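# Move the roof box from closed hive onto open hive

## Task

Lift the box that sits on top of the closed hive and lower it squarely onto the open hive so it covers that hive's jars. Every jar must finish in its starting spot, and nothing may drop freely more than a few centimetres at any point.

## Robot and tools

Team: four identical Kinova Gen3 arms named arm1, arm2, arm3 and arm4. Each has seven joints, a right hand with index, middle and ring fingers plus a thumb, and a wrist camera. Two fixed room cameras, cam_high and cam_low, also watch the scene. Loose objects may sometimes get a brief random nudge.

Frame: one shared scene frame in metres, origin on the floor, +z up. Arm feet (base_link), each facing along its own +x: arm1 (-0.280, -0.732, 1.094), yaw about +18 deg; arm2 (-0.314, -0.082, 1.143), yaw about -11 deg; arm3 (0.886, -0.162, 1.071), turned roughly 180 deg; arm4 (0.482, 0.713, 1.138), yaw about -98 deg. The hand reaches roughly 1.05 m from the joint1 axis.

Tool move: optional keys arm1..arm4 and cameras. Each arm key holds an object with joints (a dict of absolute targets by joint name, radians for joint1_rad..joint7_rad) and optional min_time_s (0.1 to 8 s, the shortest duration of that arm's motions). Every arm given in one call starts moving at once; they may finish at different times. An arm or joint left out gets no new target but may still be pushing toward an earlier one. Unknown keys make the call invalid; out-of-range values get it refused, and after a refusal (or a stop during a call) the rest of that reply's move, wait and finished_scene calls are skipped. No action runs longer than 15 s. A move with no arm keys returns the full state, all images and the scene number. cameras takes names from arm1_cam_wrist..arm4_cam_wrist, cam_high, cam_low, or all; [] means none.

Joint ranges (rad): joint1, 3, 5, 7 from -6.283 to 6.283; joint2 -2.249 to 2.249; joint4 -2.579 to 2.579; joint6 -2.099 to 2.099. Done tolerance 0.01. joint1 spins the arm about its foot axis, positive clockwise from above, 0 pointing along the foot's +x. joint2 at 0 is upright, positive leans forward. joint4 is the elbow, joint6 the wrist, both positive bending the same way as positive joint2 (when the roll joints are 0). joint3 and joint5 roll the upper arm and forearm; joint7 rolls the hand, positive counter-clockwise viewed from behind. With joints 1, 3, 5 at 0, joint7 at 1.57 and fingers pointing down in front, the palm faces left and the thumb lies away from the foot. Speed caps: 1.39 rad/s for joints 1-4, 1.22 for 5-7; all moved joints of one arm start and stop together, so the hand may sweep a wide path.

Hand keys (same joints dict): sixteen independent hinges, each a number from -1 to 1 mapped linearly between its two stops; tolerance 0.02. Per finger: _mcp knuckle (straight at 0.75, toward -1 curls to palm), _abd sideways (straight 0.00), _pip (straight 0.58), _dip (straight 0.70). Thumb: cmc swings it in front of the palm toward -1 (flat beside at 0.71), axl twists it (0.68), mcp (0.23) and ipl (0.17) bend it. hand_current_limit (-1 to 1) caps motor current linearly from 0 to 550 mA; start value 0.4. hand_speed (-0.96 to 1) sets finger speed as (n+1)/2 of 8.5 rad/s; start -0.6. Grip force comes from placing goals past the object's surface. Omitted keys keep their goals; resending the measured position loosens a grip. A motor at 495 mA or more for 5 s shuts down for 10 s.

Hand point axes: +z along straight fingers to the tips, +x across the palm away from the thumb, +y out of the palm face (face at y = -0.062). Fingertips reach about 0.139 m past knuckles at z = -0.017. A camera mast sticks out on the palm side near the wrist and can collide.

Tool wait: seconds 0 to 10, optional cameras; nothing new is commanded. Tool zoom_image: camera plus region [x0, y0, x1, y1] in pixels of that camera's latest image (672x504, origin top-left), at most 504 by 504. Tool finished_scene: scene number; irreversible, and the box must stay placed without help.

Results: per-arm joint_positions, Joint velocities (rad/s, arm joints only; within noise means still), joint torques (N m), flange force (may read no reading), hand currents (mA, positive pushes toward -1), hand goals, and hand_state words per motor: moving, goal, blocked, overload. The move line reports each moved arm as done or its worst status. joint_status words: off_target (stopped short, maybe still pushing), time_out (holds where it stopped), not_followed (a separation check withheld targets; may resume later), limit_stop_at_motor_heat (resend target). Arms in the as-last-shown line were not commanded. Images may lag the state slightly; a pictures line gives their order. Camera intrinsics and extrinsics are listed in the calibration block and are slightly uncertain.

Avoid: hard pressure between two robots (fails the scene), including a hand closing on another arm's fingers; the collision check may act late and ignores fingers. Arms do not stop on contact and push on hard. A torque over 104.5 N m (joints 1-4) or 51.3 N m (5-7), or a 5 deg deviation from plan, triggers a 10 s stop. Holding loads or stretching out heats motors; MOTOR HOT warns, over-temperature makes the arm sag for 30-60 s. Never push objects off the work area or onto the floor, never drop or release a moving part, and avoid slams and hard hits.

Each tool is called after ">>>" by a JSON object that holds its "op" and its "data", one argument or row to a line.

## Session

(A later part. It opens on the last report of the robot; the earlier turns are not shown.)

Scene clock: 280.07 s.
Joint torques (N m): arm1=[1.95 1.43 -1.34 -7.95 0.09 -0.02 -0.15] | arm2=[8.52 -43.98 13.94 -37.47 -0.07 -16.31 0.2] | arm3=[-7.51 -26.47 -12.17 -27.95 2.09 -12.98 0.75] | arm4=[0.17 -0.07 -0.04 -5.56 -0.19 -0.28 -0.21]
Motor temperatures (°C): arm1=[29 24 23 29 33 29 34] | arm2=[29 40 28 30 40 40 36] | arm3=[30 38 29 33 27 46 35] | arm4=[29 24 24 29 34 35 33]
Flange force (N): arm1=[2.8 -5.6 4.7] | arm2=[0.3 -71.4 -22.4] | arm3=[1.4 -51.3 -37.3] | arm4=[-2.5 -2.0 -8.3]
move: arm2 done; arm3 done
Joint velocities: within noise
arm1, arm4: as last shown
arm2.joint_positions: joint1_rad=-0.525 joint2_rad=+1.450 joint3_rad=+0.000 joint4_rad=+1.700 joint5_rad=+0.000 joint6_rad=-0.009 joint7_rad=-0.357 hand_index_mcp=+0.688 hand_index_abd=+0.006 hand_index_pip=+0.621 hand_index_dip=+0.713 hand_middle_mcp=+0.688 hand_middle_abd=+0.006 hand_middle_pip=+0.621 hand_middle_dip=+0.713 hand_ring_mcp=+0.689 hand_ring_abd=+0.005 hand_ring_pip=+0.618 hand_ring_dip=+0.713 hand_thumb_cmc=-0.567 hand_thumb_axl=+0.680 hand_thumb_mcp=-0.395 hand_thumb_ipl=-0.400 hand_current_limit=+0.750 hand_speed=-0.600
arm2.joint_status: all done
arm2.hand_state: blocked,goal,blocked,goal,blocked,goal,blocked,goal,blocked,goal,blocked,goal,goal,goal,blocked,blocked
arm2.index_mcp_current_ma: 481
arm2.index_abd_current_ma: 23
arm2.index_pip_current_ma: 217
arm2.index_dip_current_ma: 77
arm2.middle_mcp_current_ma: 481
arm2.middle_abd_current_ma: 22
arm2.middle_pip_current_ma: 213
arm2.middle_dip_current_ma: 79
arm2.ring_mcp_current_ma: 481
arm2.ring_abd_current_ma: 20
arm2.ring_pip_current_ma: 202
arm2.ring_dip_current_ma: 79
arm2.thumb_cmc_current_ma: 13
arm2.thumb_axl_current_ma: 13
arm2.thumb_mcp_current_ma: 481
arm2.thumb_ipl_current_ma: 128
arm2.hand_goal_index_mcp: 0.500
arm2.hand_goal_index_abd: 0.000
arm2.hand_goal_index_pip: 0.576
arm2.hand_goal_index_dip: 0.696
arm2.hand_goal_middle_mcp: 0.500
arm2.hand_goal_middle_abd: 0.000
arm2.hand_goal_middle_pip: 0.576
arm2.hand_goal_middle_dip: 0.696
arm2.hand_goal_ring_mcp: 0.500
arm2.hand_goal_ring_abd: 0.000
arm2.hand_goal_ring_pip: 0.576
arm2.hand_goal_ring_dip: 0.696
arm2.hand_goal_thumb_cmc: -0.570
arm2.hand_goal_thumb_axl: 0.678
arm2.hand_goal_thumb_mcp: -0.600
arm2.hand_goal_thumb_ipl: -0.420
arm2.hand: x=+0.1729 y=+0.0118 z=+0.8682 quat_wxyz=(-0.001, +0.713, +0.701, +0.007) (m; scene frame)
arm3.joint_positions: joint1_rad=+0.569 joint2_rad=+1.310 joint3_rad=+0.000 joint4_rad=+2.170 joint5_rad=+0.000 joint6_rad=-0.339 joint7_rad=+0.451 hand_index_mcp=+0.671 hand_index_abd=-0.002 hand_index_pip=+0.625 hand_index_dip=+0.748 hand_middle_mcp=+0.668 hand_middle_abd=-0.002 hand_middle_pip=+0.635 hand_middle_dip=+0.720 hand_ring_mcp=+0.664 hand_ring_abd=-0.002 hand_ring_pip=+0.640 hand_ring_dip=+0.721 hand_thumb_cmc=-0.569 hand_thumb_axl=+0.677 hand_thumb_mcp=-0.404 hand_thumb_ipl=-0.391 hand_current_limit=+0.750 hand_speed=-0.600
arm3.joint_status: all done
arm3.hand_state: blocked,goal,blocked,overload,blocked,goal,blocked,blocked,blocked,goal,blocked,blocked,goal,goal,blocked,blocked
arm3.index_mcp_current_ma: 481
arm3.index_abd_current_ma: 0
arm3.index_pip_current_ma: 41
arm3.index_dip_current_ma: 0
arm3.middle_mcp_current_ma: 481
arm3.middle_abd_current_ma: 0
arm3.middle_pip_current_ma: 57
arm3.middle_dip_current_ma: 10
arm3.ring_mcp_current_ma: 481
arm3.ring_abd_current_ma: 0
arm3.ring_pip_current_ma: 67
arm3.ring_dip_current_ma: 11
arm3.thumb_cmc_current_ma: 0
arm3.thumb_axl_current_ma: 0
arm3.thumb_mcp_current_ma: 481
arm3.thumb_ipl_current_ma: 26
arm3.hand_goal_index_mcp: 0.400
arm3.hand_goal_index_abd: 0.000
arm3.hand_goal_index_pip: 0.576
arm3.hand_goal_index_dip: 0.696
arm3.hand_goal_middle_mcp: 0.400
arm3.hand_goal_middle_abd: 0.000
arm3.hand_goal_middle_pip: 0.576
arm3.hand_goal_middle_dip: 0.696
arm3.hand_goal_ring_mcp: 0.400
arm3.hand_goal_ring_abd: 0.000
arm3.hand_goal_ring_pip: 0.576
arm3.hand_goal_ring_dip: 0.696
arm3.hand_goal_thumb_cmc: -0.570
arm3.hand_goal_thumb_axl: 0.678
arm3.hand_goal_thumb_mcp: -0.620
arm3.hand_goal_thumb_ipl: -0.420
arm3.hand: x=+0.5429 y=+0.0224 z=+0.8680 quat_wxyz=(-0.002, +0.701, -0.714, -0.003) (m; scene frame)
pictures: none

>>> {"op": "move", "data": {
  "arm2": {"joints": {"joint1_rad": -0.5268, "joint2_rad": 1.4501, "joint4_rad": 1.709, "joint6_rad": -0.0175, "joint7_rad": -0.3586}, "min_time_s": 1.2},
  "arm3": {"joints": {"joint1_rad": 0.574, "joint2_rad": 1.3117, "joint4_rad": 2.1771, "joint6_rad": -0.3472, "joint7_rad": 0.456}, "min_time_s": 1.2}
}}

>>> {"op": "move", "data": {
  "arm2": {"joints": {"hand_thumb_mcp": 0.0, "hand_thumb_ipl": -0.2, "hand_index_mcp": 0.85, "hand_middle_mcp": 0.85, "hand_ring_mcp": 0.85}},
  "arm3": {"joints": {"hand_thumb_mcp": 0.0, "hand_thumb_ipl": -0.2, "hand_index_mcp": 0.85, "hand_middle_mcp": 0.85, "hand_ring_mcp": 0.85}}
}}

>>> {"op": "move", "data": {
  "arm2": {"joints": {"joint1_rad": -0.5353, "joint2_rad": 1.4508, "joint4_rad": 1.7358, "joint6_rad": -0.045, "joint7_rad": -0.3671}, "min_time_s": 1.2},
  "arm3": {"joints": {"joint1_rad": 0.588, "joint2_rad": 1.3188, "joint4_rad": 2.1986, "joint6_rad": -0.3758, "joint7_rad": 0.47}, "min_time_s": 1.2},
  "cameras": ["cam_high", "cam_low"]
}}

>>> {"op": "move", "data": {
  "arm2": {"joints": {"joint2_rad": 1.2552, "joint4_rad": 1.875, "joint6_rad": 0.0114}, "min_time_s": 1.3},
  "arm3": {"joints": {"joint2_rad": 1.0848, "joint4_rad": 2.314, "joint6_rad": -0.2572}, "min_time_s": 1.3}
}}

>>> {"op": "move", "data": {
  "arm2": {"joints": {"joint2_rad": 1.0527, "joint4_rad": 1.9676, "joint6_rad": 0.1213}, "min_time_s": 1.3},
  "arm3": {"joints": {"joint2_rad": 0.822, "joint4_rad": 2.3709, "joint6_rad": -0.0513}, "min_time_s": 1.3},
  "cameras": ["cam_high", "cam_low", "arm4_cam_wrist"]
}}

>>> {"op": "zoom_image", "data": {
  "camera": "cam_high",
  "region": [310, 140, 480, 290]
}}

>>> {"op": "zoom_image", "data": {
  "camera": "cam_low",
  "region": [320, 240, 450, 350]
}}

Scene clock: 298.53 s.
Joint torques (N m): arm1=[1.96 1.43 -1.34 -7.97 0.09 -0.04 -0.17] | arm2=[1.43 -31.21 4.7 -8.74 -0.24 -4.56 -0.01] | arm3=[-1.28 -22.49 -2.97 -9.54 -0.01 -6.53 -0.12] | arm4=[0.16 -0.06 0.02 -5.55 -0.21 -0.3 -0.26]
Motor temperatures (°C): arm1=[29 24 23 29 33 29 34] | arm2=[29 40 28 31 39 41 36] | arm3=[29 38 29 33 27 46 35] | arm4=[29 24 24 29 34 35 33]
Flange force (N): arm1=[2.9 -5.6 4.7] | arm2=[-0.4 -14.1 9.3] | arm3=[2.3 -16.9 -10.0] | arm4=[-2.5 -2.0 -8.4]
move: arm2 done; arm3 done
Joint velocities: within noise
arm1, arm4: as last shown
arm2.joint_positions: joint1_rad=-0.527 joint2_rad=+1.450 joint3_rad=+0.000 joint4_rad=+1.709 joint5_rad=+0.000 joint6_rad=-0.018 joint7_rad=-0.359 hand_index_mcp=+0.688 hand_index_abd=+0.007 hand_index_pip=+0.627 hand_index_dip=+0.717 hand_middle_mcp=+0.688 hand_middle_abd=+0.006 hand_middle_pip=+0.625 hand_middle_dip=+0.718 hand_ring_mcp=+0.689 hand_ring_abd=+0.006 hand_ring_pip=+0.623 hand_ring_dip=+0.718 hand_thumb_cmc=-0.568 hand_thumb_axl=+0.680 hand_thumb_mcp=-0.402 hand_thumb_ipl=-0.390 hand_current_limit=+0.750 hand_speed=-0.600
arm2.joint_status: all done
arm2.hand_state: blocked,goal,blocked,blocked,blocked,goal,blocked,blocked,blocked,goal,blocked,blocked,goal,goal,blocked,blocked
arm2.index_mcp_current_ma: 481
arm2.index_abd_current_ma: 27
arm2.index_pip_current_ma: 242
arm2.index_dip_current_ma: 100
arm2.middle_mcp_current_ma: 481
arm2.middle_abd_current_ma: 26
arm2.middle_pip_current_ma: 236
arm2.middle_dip_current_ma: 103
arm2.ring_mcp_current_ma: 481
arm2.ring_abd_current_ma: 24
arm2.ring_pip_current_ma: 224
arm2.ring_dip_current_ma: 102
arm2.thumb_cmc_current_ma: 10
arm2.thumb_axl_current_ma: 13
arm2.thumb_mcp_current_ma: 481
arm2.thumb_ipl_current_ma: 192
arm2.hand_goal_index_mcp: 0.500
arm2.hand_goal_index_abd: 0.000
arm2.hand_goal_index_pip: 0.576
arm2.hand_goal_index_dip: 0.696
arm2.hand_goal_middle_mcp: 0.500
arm2.hand_goal_middle_abd: 0.000
arm2.hand_goal_middle_pip: 0.576
arm2.hand_goal_middle_dip: 0.696
arm2.hand_goal_ring_mcp: 0.500
arm2.hand_goal_ring_abd: 0.000
arm2.hand_goal_ring_pip: 0.576
arm2.hand_goal_ring_dip: 0.696
arm2.hand_goal_thumb_cmc: -0.570
arm2.hand_goal_thumb_axl: 0.678
arm2.hand_goal_thumb_mcp: -0.600
arm2.hand_goal_thumb_ipl: -0.420
arm2.hand: x=+0.1702 y=+0.0117 z=+0.8683 quat_wxyz=(-0.001, +0.713, +0.701, +0.007) (m; scene frame)
arm3.joint_positions: joint1_rad=+0.574 joint2_rad=+1.312 joint3_rad=+0.000 joint4_rad=+2.177 joint5_rad=+0.000 joint6_rad=-0.347 joint7_rad=+0.456 hand_index_mcp=+0.671 hand_index_abd=-0.005 hand_index_pip=+0.631 hand_index_dip=+0.747 hand_middle_mcp=+0.668 hand_middle_abd=-0.005 hand_middle_pip=+0.639 hand_middle_dip=+0.720 hand_ring_mcp=+0.664 hand_ring_abd=-0.005 hand_ring_pip=+0.643 hand_ring_dip=+0.721 hand_thumb_cmc=-0.569 hand_thumb_axl=+0.676 hand_thumb_mcp=-0.405 hand_thumb_ipl=-0.388 hand_current_limit=+0.750 hand_speed=-0.600
arm3.joint_status: all done
arm3.hand_state: blocked,goal,blocked,overload,blocked,goal,blocked,blocked,blocked,goal,blocked,blocked,goal,goal,blocked,blocked
arm3.index_mcp_current_ma: 481
arm3.index_abd_current_ma: 0
arm3.index_pip_current_ma: 50
arm3.index_dip_current_ma: 0
arm3.middle_mcp_current_ma: 481
arm3.middle_abd_current_ma: 0
arm3.middle_pip_current_ma: 64
arm3.middle_dip_current_ma: 10
arm3.ring_mcp_current_ma: 481
arm3.ring_abd_current_ma: 0
arm3.ring_pip_current_ma: 73
arm3.ring_dip_current_ma: 11
arm3.thumb_cmc_current_ma: 0
arm3.thumb_axl_current_ma: 0
arm3.thumb_mcp_current_ma: 481
arm3.thumb_ipl_current_ma: 32
arm3.hand_goal_index_mcp: 0.400
arm3.hand_goal_index_abd: 0.000
arm3.hand_goal_index_pip: 0.576
arm3.hand_goal_index_dip: 0.696
arm3.hand_goal_middle_mcp: 0.400
arm3.hand_goal_middle_abd: 0.000
arm3.hand_goal_middle_pip: 0.576
arm3.hand_goal_middle_dip: 0.696
arm3.hand_goal_ring_mcp: 0.400
arm3.hand_goal_ring_abd: 0.000
arm3.hand_goal_ring_pip: 0.576
arm3.hand_goal_ring_dip: 0.696
arm3.hand_goal_thumb_cmc: -0.570
arm3.hand_goal_thumb_axl: 0.678
arm3.hand_goal_thumb_mcp: -0.620
arm3.hand_goal_thumb_ipl: -0.420
arm3.hand: x=+0.5457 y=+0.0225 z=+0.8681 quat_wxyz=(-0.002, +0.700, -0.714, -0.003) (m; scene frame)
pictures: none

Scene clock: 299.50 s.
Joint torques (N m): arm1=[2 1.41 -1.33 -7.89 0.06 -0.05 -0.18] | arm2=[0.42 -28.91 3.36 -9.65 0.21 -3.97 0.47] | arm3=[-2.6 -20.75 -2.85 -4.65 0.74 -3.2 0.92] | arm4=[0.16 -0.1 -0.03 -5.6 -0.2 -0.29 -0.23]
Motor temperatures (°C): arm1=[29 24 23 29 33 29 34] | arm2=[29 40 28 31 39 41 36] | arm3=[29 38 29 33 27 46 35] | arm4=[29 24 24 29 34 35 33]
Flange force (N): arm1=[2.8 -5.8 4.4] | arm2=[-3.1 -18.1 2.2] | arm3=[0.0 -15.0 -3.0] | arm4=[-2.5 -2.1 -8.1]
move: arm2 done; arm3 done
Joint velocities: within noise
arm1.joint_positions: joint1_rad=+0.088 joint2_rad=-0.429 joint3_rad=-0.043 joint4_rad=+1.425 joint5_rad=+0.000 joint6_rad=+2.044 joint7_rad=+1.748 hand_index_mcp=+0.753 hand_index_abd=+0.000 hand_index_pip=+0.577 hand_index_dip=+0.696 hand_middle_mcp=+0.753 hand_middle_abd=+0.000 hand_middle_pip=+0.577 hand_middle_dip=+0.696 hand_ring_mcp=+0.753 hand_ring_abd=+0.000 hand_ring_pip=+0.577 hand_ring_dip=+0.696 hand_thumb_cmc=+0.714 hand_thumb_axl=+0.677 hand_thumb_mcp=+0.224 hand_thumb_ipl=+0.168 hand_current_limit=+0.400 hand_speed=-0.600
arm1.joint_status: not commanded
arm1.hand_state: goal,goal,goal,goal,goal,goal,goal,goal,goal,goal,goal,goal,goal,goal,goal,goal
arm1.index_mcp_current_ma: 0
arm1.index_abd_current_ma: 0
arm1.index_pip_current_ma: 0
arm1.index_dip_current_ma: 0
arm1.middle_mcp_current_ma: 0
arm1.middle_abd_current_ma: 0
arm1.middle_pip_current_ma: 0
arm1.middle_dip_current_ma: 0
arm1.ring_mcp_current_ma: 0
arm1.ring_abd_current_ma: 0
arm1.ring_pip_current_ma: 0
arm1.ring_dip_current_ma: 0
arm1.thumb_cmc_current_ma: 0
arm1.thumb_axl_current_ma: 0
arm1.thumb_mcp_current_ma: 0
arm1.thumb_ipl_current_ma: 0
arm1.hand_goal_index_mcp: 0.754
arm1.hand_goal_index_abd: 0.000
arm1.hand_goal_index_pip: 0.576
arm1.hand_goal_index_dip: 0.696
arm1.hand_goal_middle_mcp: 0.754
arm1.hand_goal_middle_abd: 0.000
arm1.hand_goal_middle_pip: 0.576
arm1.hand_goal_middle_dip: 0.696
arm1.hand_goal_ring_mcp: 0.754
arm1.hand_goal_ring_abd: 0.000
arm1.hand_goal_ring_pip: 0.576
arm1.hand_goal_ring_dip: 0.696
arm1.hand_goal_thumb_cmc: 0.714
arm1.hand_goal_thumb_axl: 0.678
arm1.hand_goal_thumb_mcp: 0.226
arm1.hand_goal_thumb_ipl: 0.168
arm1.hand: x=-0.1773 y=-0.6322 z=+1.6323 quat_wxyz=(+0.052, -0.223, +0.973, -0.007) (m; scene frame)
arm2.joint_positions: joint1_rad=-0.527 joint2_rad=+1.450 joint3_rad=+0.000 joint4_rad=+1.709 joint5_rad=+0.000 joint6_rad=-0.018 joint7_rad=-0.359 hand_index_mcp=+0.844 hand_index_abd=+0.003 hand_index_pip=+0.579 hand_index_dip=+0.699 hand_middle_mcp=+0.844 hand_middle_abd=+0.003 hand_middle_pip=+0.578 hand_middle_dip=+0.699 hand_ring_mcp=+0.844 hand_ring_abd=+0.003 hand_ring_pip=+0.578 hand_ring_dip=+0.699 hand_thumb_cmc=-0.568 hand_thumb_axl=+0.680 hand_thumb_mcp=-0.009 hand_thumb_ipl=-0.203 hand_current_limit=+0.750 hand_speed=-0.600
arm2.joint_status: all done
arm2.hand_state: goal,goal,goal,goal,goal,goal,goal,goal,goal,goal,goal,goal,goal,goal,goal,goal
arm2.index_mcp_current_ma: -27
arm2.index_abd_current_ma: 12
arm2.index_pip_current_ma: 11
arm2.index_dip_current_ma: 13
arm2.middle_mcp_current_ma: -27
arm2.middle_abd_current_ma: 14
arm2.middle_pip_current_ma: 11
arm2.middle_dip_current_ma: 13
arm2.ring_mcp_current_ma: -27
arm2.ring_abd_current_ma: 13
arm2.ring_pip_current_ma: 10
arm2.ring_dip_current_ma: 13
arm2.thumb_cmc_current_ma: 10
arm2.thumb_axl_current_ma: 11
arm2.thumb_mcp_current_ma: -52
arm2.thumb_ipl_current_ma: -18
arm2.hand_goal_index_mcp: 0.850
arm2.hand_goal_index_abd: 0.000
arm2.hand_goal_index_pip: 0.576
arm2.hand_goal_index_dip: 0.696
arm2.hand_goal_middle_mcp: 0.850
arm2.hand_goal_middle_abd: 0.000
arm2.hand_goal_middle_pip: 0.576
arm2.hand_goal_middle_dip: 0.696
arm2.hand_goal_ring_mcp: 0.850
arm2.hand_goal_ring_abd: 0.000
arm2.hand_goal_ring_pip: 0.576
arm2.hand_goal_ring_dip: 0.696
arm2.hand_goal_thumb_cmc: -0.570
arm2.hand_goal_thumb_axl: 0.678
arm2.hand_goal_thumb_mcp: 0.000
arm2.hand_goal_thumb_ipl: -0.200
arm2.hand: x=+0.1701 y=+0.0117 z=+0.8683 quat_wxyz=(-0.001, +0.713, +0.701, +0.007) (m; scene frame)
arm3.joint_positions: joint1_rad=+0.574 joint2_rad=+1.312 joint3_rad=+0.000 joint4_rad=+2.177 joint5_rad=+0.000 joint6_rad=-0.347 joint7_rad=+0.456 hand_index_mcp=+0.843 hand_index_abd=-0.003 hand_index_pip=+0.578 hand_index_dip=+0.748 hand_middle_mcp=+0.844 hand_middle_abd=-0.003 hand_middle_pip=+0.578 hand_middle_dip=+0.698 hand_ring_mcp=+0.844 hand_ring_abd=-0.003 hand_ring_pip=+0.578 hand_ring_dip=+0.698 hand_thumb_cmc=-0.570 hand_thumb_axl=+0.676 hand_thumb_mcp=-0.008 hand_thumb_ipl=-0.203 hand_current_limit=+0.750 hand_speed=-0.600
arm3.joint_status: all done
arm3.hand_state: goal,goal,goal,overload,goal,goal,goal,goal,goal,goal,goal,goal,goal,goal,goal,goal
arm3.index_mcp_current_ma: -1
arm3.index_abd_current_ma: 0
arm3.index_pip_current_ma: 0
arm3.index_dip_current_ma: 0
arm3.middle_mcp_current_ma: -1
arm3.middle_abd_current_ma: 0
arm3.middle_pip_current_ma: 0
arm3.middle_dip_current_ma: 0
arm3.ring_mcp_current_ma: -1
arm3.ring_abd_current_ma: 0
arm3.ring_pip_current_ma: 0
arm3.ring_dip_current_ma: 0
arm3.thumb_cmc_current_ma: 0
arm3.thumb_axl_current_ma: 0
arm3.thumb_mcp_current_ma: -2
arm3.thumb_ipl_current_ma: 0
arm3.hand_goal_index_mcp: 0.850
arm3.hand_goal_index_abd: 0.000
arm3.hand_goal_index_pip: 0.576
arm3.hand_goal_index_dip: 0.696
arm3.hand_goal_middle_mcp: 0.850
arm3.hand_goal_middle_abd: 0.000
arm3.hand_goal_middle_pip: 0.576
arm3.hand_goal_middle_dip: 0.696
arm3.hand_goal_ring_mcp: 0.850
arm3.hand_goal_ring_abd: 0.000
arm3.hand_goal_ring_pip: 0.576
arm3.hand_goal_ring_dip: 0.696
arm3.hand_goal_thumb_cmc: -0.570
arm3.hand_goal_thumb_axl: 0.678
arm3.hand_goal_thumb_mcp: 0.000
arm3.hand_goal_thumb_ipl: -0.200
arm3.hand: x=+0.5457 y=+0.0225 z=+0.8681 quat_wxyz=(-0.002, +0.700, -0.714, -0.003) (m; scene frame)
arm4.joint_positions: joint1_rad=-0.684 joint2_rad=-0.398 joint3_rad=-0.120 joint4_rad=+1.489 joint5_rad=-0.050 joint6_rad=+1.932 joint7_rad=+1.807 hand_index_mcp=+0.753 hand_index_abd=+0.000 hand_index_pip=+0.577 hand_index_dip=+0.696 hand_middle_mcp=+0.753 hand_middle_abd=+0.000 hand_middle_pip=+0.577 hand_middle_dip=+0.696 hand_ring_mcp=+0.753 hand_ring_abd=+0.000 hand_ring_pip=+0.577 hand_ring_dip=+0.696 hand_thumb_cmc=+0.714 hand_thumb_axl=+0.677 hand_thumb_mcp=+0.224 hand_thumb_ipl=+0.168 hand_current_limit=+0.400 hand_speed=-0.600
arm4.joint_status: not commanded
arm4.hand_state: goal,goal,goal,goal,goal,goal,goal,goal,goal,goal,goal,goal,goal,goal,goal,goal
arm4.index_mcp_current_ma: -1
arm4.index_abd_current_ma: 0
arm4.index_pip_current_ma: 1
arm4.index_dip_current_ma: 0
arm4.middle_mcp_current_ma: -1
arm4.middle_abd_current_ma: 0
arm4.middle_pip_current_ma: 1
arm4.middle_dip_current_ma: 0
arm4.ring_mcp_current_ma: -1
arm4.ring_abd_current_ma: 0
arm4.ring_pip_current_ma: 1
arm4.ring_dip_current_ma: 0
arm4.thumb_cmc_current_ma: 0
arm4.thumb_axl_current_ma: -1
arm4.thumb_mcp_current_ma: -5
arm4.thumb_ipl_current_ma: 0
arm4.hand_goal_index_mcp: 0.754
arm4.hand_goal_index_abd: 0.000
arm4.hand_goal_index_pip: 0.576
arm4.hand_goal_index_dip: 0.696
arm4.hand_goal_middle_mcp: 0.754
arm4.hand_goal_middle_abd: 0.000
arm4.hand_goal_middle_pip: 0.576
arm4.hand_goal_middle_dip: 0.696
arm4.hand_goal_ring_mcp: 0.754
arm4.hand_goal_ring_abd: 0.000
arm4.hand_goal_ring_pip: 0.576
arm4.hand_goal_ring_dip: 0.696
arm4.hand_goal_thumb_cmc: 0.714
arm4.hand_goal_thumb_axl: 0.678
arm4.hand_goal_thumb_mcp: 0.226
arm4.hand_goal_thumb_ipl: 0.168
arm4.hand: x=+0.6393 y=+0.6516 z=+1.6580 quat_wxyz=(+0.054, +0.318, +0.946, -0.033) (m; scene frame)
pictures: none

Scene clock: 301.00 s.
Joint torques (N m): arm1=[2 1.39 -1.31 -7.94 0.07 -0.03 -0.18] | arm2=[-0.01 -17.99 1.33 -0.22 -0.35 0.21 -0.12] | arm3=[0.14 -14.95 0.31 2.56 -0.45 -0.04 0.15] | arm4=[0.25 -0.02 -0.02 -5.61 -0.21 -0.26 -0.24]
Motor temperatures (°C): arm1=[29 24 23 29 33 29 34] | arm2=[29 40 28 31 39 41 36] | arm3=[29 38 29 33 27 46 35] | arm4=[29 24 24 29 34 35 33]
Flange force (N): arm1=[2.7 -5.6 4.6] | arm2=[-0.6 -1.8 -3.3] | arm3=[-0.7 -0.8 -3.0] | arm4=[-2.3 -2.0 -8.0]
move: arm2 done; arm3 done
Joint velocities: within noise
arm1, arm4: as last shown
arm2.joint_positions: joint1_rad=-0.535 joint2_rad=+1.451 joint3_rad=+0.000 joint4_rad=+1.736 joint5_rad=+0.000 joint6_rad=-0.045 joint7_rad=-0.367 hand_index_mcp=+0.844 hand_index_abd=+0.003 hand_index_pip=+0.578 hand_index_dip=+0.699 hand_middle_mcp=+0.844 hand_middle_abd=+0.003 hand_middle_pip=+0.578 hand_middle_dip=+0.699 hand_ring_mcp=+0.844 hand_ring_abd=+0.003 hand_ring_pip=+0.578 hand_ring_dip=+0.699 hand_thumb_cmc=-0.568 hand_thumb_axl=+0.680 hand_thumb_mcp=-0.009 hand_thumb_ipl=-0.203 hand_current_limit=+0.750 hand_speed=-0.600
arm2.joint_status: all done
arm2.hand_state: goal,goal,goal,goal,goal,goal,goal,goal,goal,goal,goal,goal,goal,goal,goal,goal
arm2.index_mcp_current_ma: -27
arm2.index_abd_current_ma: 12
arm2.index_pip_current_ma: 11
arm2.index_dip_current_ma: 13
arm2.middle_mcp_current_ma: -27
arm2.middle_abd_current_ma: 13
arm2.middle_pip_current_ma: 10
arm2.middle_dip_current_ma: 13
arm2.ring_mcp_current_ma: -27
arm2.ring_abd_current_ma: 12
arm2.ring_pip_current_ma: 9
arm2.ring_dip_current_ma: 13
arm2.thumb_cmc_current_ma: 10
arm2.thumb_axl_current_ma: 11
arm2.thumb_mcp_current_ma: -51
arm2.thumb_ipl_current_ma: -18
arm2.hand_goal_index_mcp: 0.850
arm2.hand_goal_index_abd: 0.000
arm2.hand_goal_index_pip: 0.576
arm2.hand_goal_index_dip: 0.696
arm2.hand_goal_middle_mcp: 0.850
arm2.hand_goal_middle_abd: 0.000
arm2.hand_goal_middle_pip: 0.576
arm2.hand_goal_middle_dip: 0.696
arm2.hand_goal_ring_mcp: 0.850
arm2.hand_goal_ring_abd: 0.000
arm2.hand_goal_ring_pip: 0.576
arm2.hand_goal_ring_dip: 0.696
arm2.hand_goal_thumb_cmc: -0.570
arm2.hand_goal_thumb_axl: 0.678
arm2.hand_goal_thumb_mcp: 0.000
arm2.hand_goal_thumb_ipl: -0.200
arm2.hand: x=+0.1610 y=+0.0122 z=+0.8681 quat_wxyz=(-0.001, +0.713, +0.701, +0.007) (m; scene frame)
arm3.joint_positions: joint1_rad=+0.588 joint2_rad=+1.319 joint3_rad=+0.000 joint4_rad=+2.199 joint5_rad=+0.000 joint6_rad=-0.376 joint7_rad=+0.470 hand_index_mcp=+0.843 hand_index_abd=-0.003 hand_index_pip=+0.578 hand_index_dip=+0.748 hand_middle_mcp=+0.844 hand_middle_abd=-0.003 hand_middle_pip=+0.578 hand_middle_dip=+0.698 hand_ring_mcp=+0.844 hand_ring_abd=-0.003 hand_ring_pip=+0.578 hand_ring_dip=+0.698 hand_thumb_cmc=-0.570 hand_thumb_axl=+0.676 hand_thumb_mcp=-0.008 hand_thumb_ipl=-0.203 hand_current_limit=+0.750 hand_speed=-0.600
arm3.joint_status: all done
arm3.hand_state: goal,goal,goal,overload,goal,goal,goal,goal,goal,goal,goal,goal,goal,goal,goal,goal
arm3.index_mcp_current_ma: -1
arm3.index_abd_current_ma: 0
arm3.index_pip_current_ma: 0
arm3.index_dip_current_ma: 0
arm3.middle_mcp_current_ma: -1
arm3.middle_abd_current_ma: 0
arm3.middle_pip_current_ma: 0
arm3.middle_dip_current_ma: 0
arm3.ring_mcp_current_ma: -1
arm3.ring_abd_current_ma: 0
arm3.ring_pip_current_ma: 0
arm3.ring_dip_current_ma: 0
arm3.thumb_cmc_current_ma: 0
arm3.thumb_axl_current_ma: 0
arm3.thumb_mcp_current_ma: -2
arm3.thumb_ipl_current_ma: 0
arm3.hand_goal_index_mcp: 0.850
arm3.hand_goal_index_abd: 0.000
arm3.hand_goal_index_pip: 0.576
arm3.hand_goal_index_dip: 0.696
arm3.hand_goal_middle_mcp: 0.850
arm3.hand_goal_middle_abd: 0.000
arm3.hand_goal_middle_pip: 0.576
arm3.hand_goal_middle_dip: 0.696
arm3.hand_goal_ring_mcp: 0.850
arm3.hand_goal_ring_abd: 0.000
arm3.hand_goal_ring_pip: 0.576
arm3.hand_goal_ring_dip: 0.696
arm3.hand_goal_thumb_cmc: -0.570
arm3.hand_goal_thumb_axl: 0.678
arm3.hand_goal_thumb_mcp: 0.000
arm3.hand_goal_thumb_ipl: -0.200
arm3.hand: x=+0.5547 y=+0.0225 z=+0.8684 quat_wxyz=(-0.002, +0.701, -0.714, -0.002) (m; scene frame)
pictures: cam_high, cam_low

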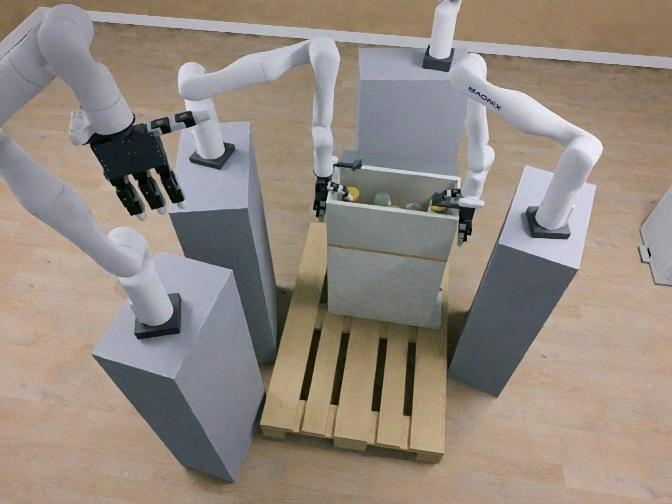

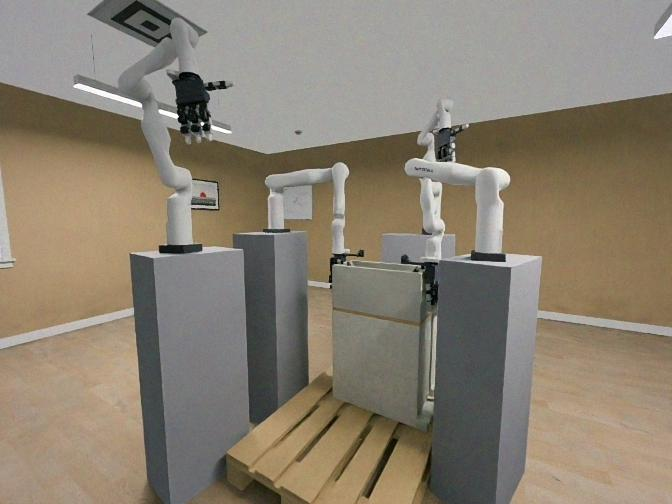

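Scene clock: 302.60 s.
Joint torques (N m): arm1=[1.95 1.39 -1.32 -7.93 0.09 -0.03 -0.16] | arm2=[-0.02 -17.57 1.28 -0.7 -0.36 0.21 -0.13] | arm3=[0.12 -14.3 0.31 1.6 -0.42 -0.05 0.16] | arm4=[0.16 -0.09 -0.03 -5.63 -0.19 -0.24 -0.28]
Motor temperatures (°C): arm1=[29 24 23 29 33 29 34] | arm2=[29 40 28 31 39 41 36] | arm3=[29 38 29 33 27 46 35] | arm4=[29 24 24 29 34 35 33]
Flange force (N): arm1=[2.7 -5.6 4.6] | arm2=[-0.8 -1.9 -3.1] | arm3=[-0.4 -1.1 -2.9] | arm4=[-2.4 -2.2 -7.9]
move: arm2 done; arm3 done
Joint velocities: within noise
arm1, arm4: as last shown
arm2.joint_positions: joint1_rad=-0.535 joint2_rad=+1.255 joint3_rad=+0.000 joint4_rad=+1.875 joint5_rad=+0.000 joint6_rad=+0.011 joint7_rad=-0.367 hand_index_mcp=+0.844 hand_index_abd=+0.003 hand_index_pip=+0.578 hand_index_dip=+0.699 hand_middle_mcp=+0.844 hand_middle_abd=+0.003 hand_middle_pip=+0.578 hand_middle_dip=+0.699 hand_ring_mcp=+0.844 hand_ring_abd=+0.003 hand_ring_pip=+0.578 hand_ring_dip=+0.699 hand_thumb_cmc=-0.568 hand_thumb_axl=+0.680 hand_thumb_mcp=-0.009 hand_thumb_ipl=-0.203 hand_current_limit=+0.750 hand_speed=-0.600
arm2.joint_status: all done
arm2.hand_state: goal,goal,goal,goal,goal,goal,goal,goal,goal,goal,goal,goal,goal,goal,goal,goal
arm2.index_mcp_current_ma: -27
arm2.index_abd_current_ma: 12
arm2.index_pip_current_ma: 11
arm2.index_dip_current_ma: 13
arm2.middle_mcp_current_ma: -27
arm2.middle_abd_current_ma: 13
arm2.middle_pip_current_ma: 10
arm2.middle_dip_current_ma: 13
arm2.ring_mcp_current_ma: -27
arm2.ring_abd_current_ma: 12
arm2.ring_pip_current_ma: 9
arm2.ring_dip_current_ma: 13
arm2.thumb_cmc_current_ma: 10
arm2.thumb_axl_current_ma: 11
arm2.thumb_mcp_current_ma: -51
arm2.thumb_ipl_current_ma: -18
arm2.hand_goal_index_mcp: 0.850
arm2.hand_goal_index_abd: 0.000
arm2.hand_goal_index_pip: 0.576
arm2.hand_goal_index_dip: 0.696
arm2.hand_goal_middle_mcp: 0.850
arm2.hand_goal_middle_abd: 0.000
arm2.hand_goal_middle_pip: 0.576
arm2.hand_goal_middle_dip: 0.696
arm2.hand_goal_ring_mcp: 0.850
arm2.hand_goal_ring_abd: 0.000
arm2.hand_goal_ring_pip: 0.576
arm2.hand_goal_ring_dip: 0.696
arm2.hand_goal_thumb_cmc: -0.570
arm2.hand_goal_thumb_axl: 0.678
arm2.hand_goal_thumb_mcp: 0.000
arm2.hand_goal_thumb_ipl: -0.200
arm2.hand: x=+0.1602 y=+0.0113 z=+0.9481 quat_wxyz=(-0.001, +0.713, +0.701, +0.007) (m; scene frame)
arm3.joint_positions: joint1_rad=+0.588 joint2_rad=+1.085 joint3_rad=+0.000 joint4_rad=+2.314 joint5_rad=+0.000 joint6_rad=-0.257 joint7_rad=+0.470 hand_index_mcp=+0.843 hand_index_abd=-0.003 hand_index_pip=+0.578 hand_index_dip=+0.748 hand_middle_mcp=+0.844 hand_middle_abd=-0.003 hand_middle_pip=+0.578 hand_middle_dip=+0.698 hand_ring_mcp=+0.844 hand_ring_abd=-0.003 hand_ring_pip=+0.578 hand_ring_dip=+0.698 hand_thumb_cmc=-0.570 hand_thumb_axl=+0.676 hand_thumb_mcp=-0.008 hand_thumb_ipl=-0.203 hand_current_limit=+0.750 hand_speed=-0.600
arm3.joint_status: all done
arm3.hand_state: goal,goal,goal,overload,goal,goal,goal,goal,goal,goal,goal,goal,goal,goal,goal,goal
arm3.index_mcp_current_ma: -1
arm3.index_abd_current_ma: 0
arm3.index_pip_current_ma: 0
arm3.index_dip_current_ma: 0
arm3.middle_mcp_current_ma: -1
arm3.middle_abd_current_ma: 0
arm3.middle_pip_current_ma: 0
arm3.middle_dip_current_ma: 0
arm3.ring_mcp_current_ma: -1
arm3.ring_abd_current_ma: 0
arm3.ring_pip_current_ma: 0
arm3.ring_dip_current_ma: 0
arm3.thumb_cmc_current_ma: 0
arm3.thumb_axl_current_ma: 0
arm3.thumb_mcp_current_ma: -2
arm3.thumb_ipl_current_ma: 0
arm3.hand_goal_index_mcp: 0.850
arm3.hand_goal_index_abd: 0.000
arm3.hand_goal_index_pip: 0.576
arm3.hand_goal_index_dip: 0.696
arm3.hand_goal_middle_mcp: 0.850
arm3.hand_goal_middle_abd: 0.000
arm3.hand_goal_middle_pip: 0.576
arm3.hand_goal_middle_dip: 0.696
arm3.hand_goal_ring_mcp: 0.850
arm3.hand_goal_ring_abd: 0.000
arm3.hand_goal_ring_pip: 0.576
arm3.hand_goal_ring_dip: 0.696
arm3.hand_goal_thumb_cmc: -0.570
arm3.hand_goal_thumb_axl: 0.678
arm3.hand_goal_thumb_mcp: 0.000
arm3.hand_goal_thumb_ipl: -0.200
arm3.hand: x=+0.5547 y=+0.0219 z=+0.9484 quat_wxyz=(-0.002, +0.701, -0.714, -0.002) (m; scene frame)
pictures: none

Scene clock: 304.20 s.
Joint torques (N m): arm1=[1.95 1.41 -1.34 -7.95 0.07 -0.02 -0.19] | arm2=[0 -16.84 1.3 -1.63 -0.37 0.21 -0.13] | arm3=[0.09 -13.11 0.25 -0.11 -0.45 -0.01 0.2] | arm4=[0.22 -0.09 0.09 -5.65 -0.21 -0.3 -0.24]
Motor temperatures (°C): arm1=[29 24 23 29 33 29 34] | arm2=[29 40 28 31 39 41 36] | arm3=[29 38 29 33 27 46 35] | arm4=[29 24 24 29 34 35 33]
Flange force (N): arm1=[2.8 -5.7 4.7] | arm2=[-0.9 -2.2 -2.7] | arm3=[0.1 -1.7 -2.5] | arm4=[-2.5 -1.7 -8.0]
move: arm2 done; arm3 done
Joint velocities: within noise
arm1, arm4: as last shown
arm2.joint_positions: joint1_rad=-0.535 joint2_rad=+1.053 joint3_rad=+0.000 joint4_rad=+1.968 joint5_rad=+0.000 joint6_rad=+0.121 joint7_rad=-0.367 hand_index_mcp=+0.844 hand_index_abd=+0.003 hand_index_pip=+0.578 hand_index_dip=+0.699 hand_middle_mcp=+0.844 hand_middle_abd=+0.003 hand_middle_pip=+0.578 hand_middle_dip=+0.699 hand_ring_mcp=+0.844 hand_ring_abd=+0.003 hand_ring_pip=+0.578 hand_ring_dip=+0.699 hand_thumb_cmc=-0.568 hand_thumb_axl=+0.680 hand_thumb_mcp=-0.009 hand_thumb_ipl=-0.203 hand_current_limit=+0.750 hand_speed=-0.600
arm2.joint_status: all done
arm2.hand_state: goal,goal,goal,goal,goal,goal,goal,goal,goal,goal,goal,goal,goal,goal,goal,goal
arm2.index_mcp_current_ma: -27
arm2.index_abd_current_ma: 12
arm2.index_pip_current_ma: 11
arm2.index_dip_current_ma: 13
arm2.middle_mcp_current_ma: -27
arm2.middle_abd_current_ma: 13
arm2.middle_pip_current_ma: 10
arm2.middle_dip_current_ma: 13
arm2.ring_mcp_current_ma: -27
arm2.ring_abd_current_ma: 12
arm2.ring_pip_current_ma: 9
arm2.ring_dip_current_ma: 13
arm2.thumb_cmc_current_ma: 10
arm2.thumb_axl_current_ma: 11
arm2.thumb_mcp_current_ma: -51
arm2.thumb_ipl_current_ma: -18
arm2.hand_goal_index_mcp: 0.850
arm2.hand_goal_index_abd: 0.000
arm2.hand_goal_index_pip: 0.576
arm2.hand_goal_index_dip: 0.696
arm2.hand_goal_middle_mcp: 0.850
arm2.hand_goal_middle_abd: 0.000
arm2.hand_goal_middle_pip: 0.576
arm2.hand_goal_middle_dip: 0.696
arm2.hand_goal_ring_mcp: 0.850
arm2.hand_goal_ring_abd: 0.000
arm2.hand_goal_ring_pip: 0.576
arm2.hand_goal_ring_dip: 0.696
arm2.hand_goal_thumb_cmc: -0.570
arm2.hand_goal_thumb_axl: 0.678
arm2.hand_goal_thumb_mcp: 0.000
arm2.hand_goal_thumb_ipl: -0.200
arm2.hand: x=+0.1595 y=+0.0104 z=+1.0281 quat_wxyz=(-0.001, +0.713, +0.701, +0.007) (m; scene frame)
arm3.joint_positions: joint1_rad=+0.588 joint2_rad=+0.822 joint3_rad=+0.000 joint4_rad=+2.371 joint5_rad=+0.000 joint6_rad=-0.051 joint7_rad=+0.470 hand_index_mcp=+0.843 hand_index_abd=-0.003 hand_index_pip=+0.578 hand_index_dip=+0.748 hand_middle_mcp=+0.844 hand_middle_abd=-0.003 hand_middle_pip=+0.578 hand_middle_dip=+0.698 hand_ring_mcp=+0.844 hand_ring_abd=-0.003 hand_ring_pip=+0.578 hand_ring_dip=+0.698 hand_thumb_cmc=-0.570 hand_thumb_axl=+0.676 hand_thumb_mcp=-0.008 hand_thumb_ipl=-0.203 hand_current_limit=+0.750 hand_speed=-0.600
arm3.joint_status: all done
arm3.hand_state: goal,goal,goal,overload,goal,goal,goal,goal,goal,goal,goal,goal,goal,goal,goal,goal
arm3.index_mcp_current_ma: -1
arm3.index_abd_current_ma: 0
arm3.index_pip_current_ma: 0
arm3.index_dip_current_ma: 0
arm3.middle_mcp_current_ma: -1
arm3.middle_abd_current_ma: 0
arm3.middle_pip_current_ma: 0
arm3.middle_dip_current_ma: 0
arm3.ring_mcp_current_ma: -1
arm3.ring_abd_current_ma: 0
arm3.ring_pip_current_ma: 0
arm3.ring_dip_current_ma: 0
arm3.thumb_cmc_current_ma: 0
arm3.thumb_axl_current_ma: 0
arm3.thumb_mcp_current_ma: -2
arm3.thumb_ipl_current_ma: 0
arm3.hand_goal_index_mcp: 0.850
arm3.hand_goal_index_abd: 0.000
arm3.hand_goal_index_pip: 0.576
arm3.hand_goal_index_dip: 0.696
arm3.hand_goal_middle_mcp: 0.850
arm3.hand_goal_middle_abd: 0.000
arm3.hand_goal_middle_pip: 0.576
arm3.hand_goal_middle_dip: 0.696
arm3.hand_goal_ring_mcp: 0.850
arm3.hand_goal_ring_abd: 0.000
arm3.hand_goal_ring_pip: 0.576
arm3.hand_goal_ring_dip: 0.696
arm3.hand_goal_thumb_cmc: -0.570
arm3.hand_goal_thumb_axl: 0.678
arm3.hand_goal_thumb_mcp: 0.000
arm3.hand_goal_thumb_ipl: -0.200
arm3.hand: x=+0.5547 y=+0.0214 z=+1.0284 quat_wxyz=(-0.002, +0.701, -0.714, -0.003) (m; scene frame)
pictures: arm4_cam_wrist, cam_high, cam_low
camera_calibration:
arm4_cam_wrist: T_world_to_cam=[[0.992461, 0.0248308, 0.12002, -0.822474], [-0.0784803, -0.623418, 0.77794, -0.880874], [0.0941397, -0.781495, -0.616769, 1.59402], [0, 0, 0, 1]] pos_world=[0.597082, 0.716986, 1.76712]

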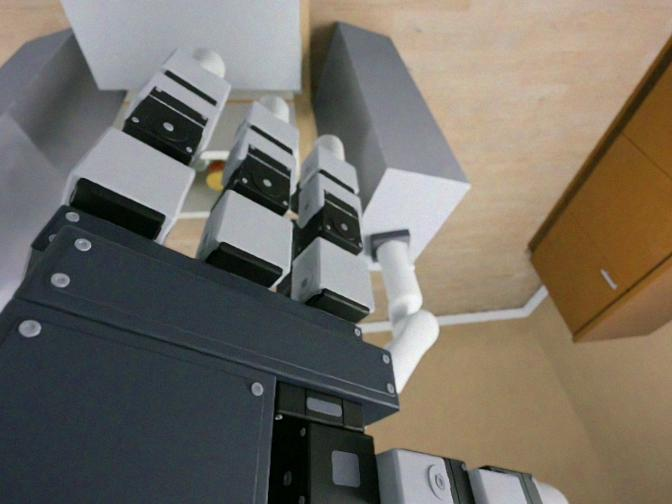

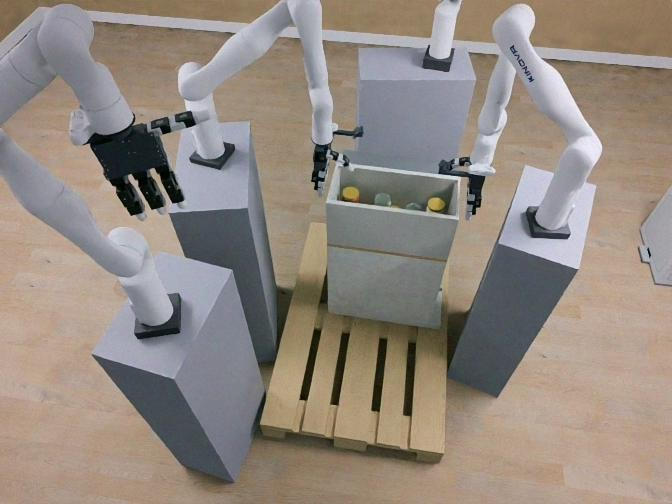

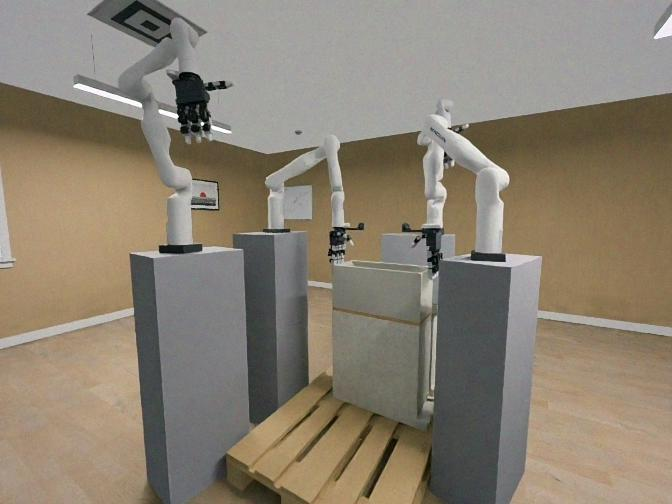

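Scaled by 2.965 from the camera's 672x504 image, which has a finer 960x720 frame.

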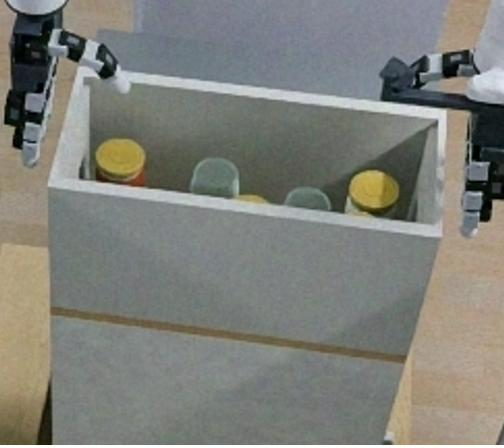

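Scaled by 3.877 from the camera's 672x504 image, which has a finer 960x720 frame.

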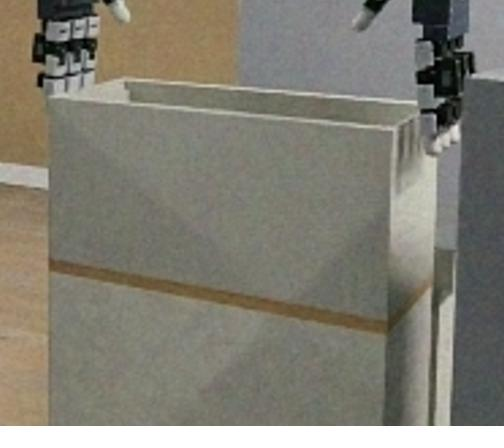

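>>> {"op": "finished_scene", "data": {
  "scene": 2
}}

The scene is finished: the task was done.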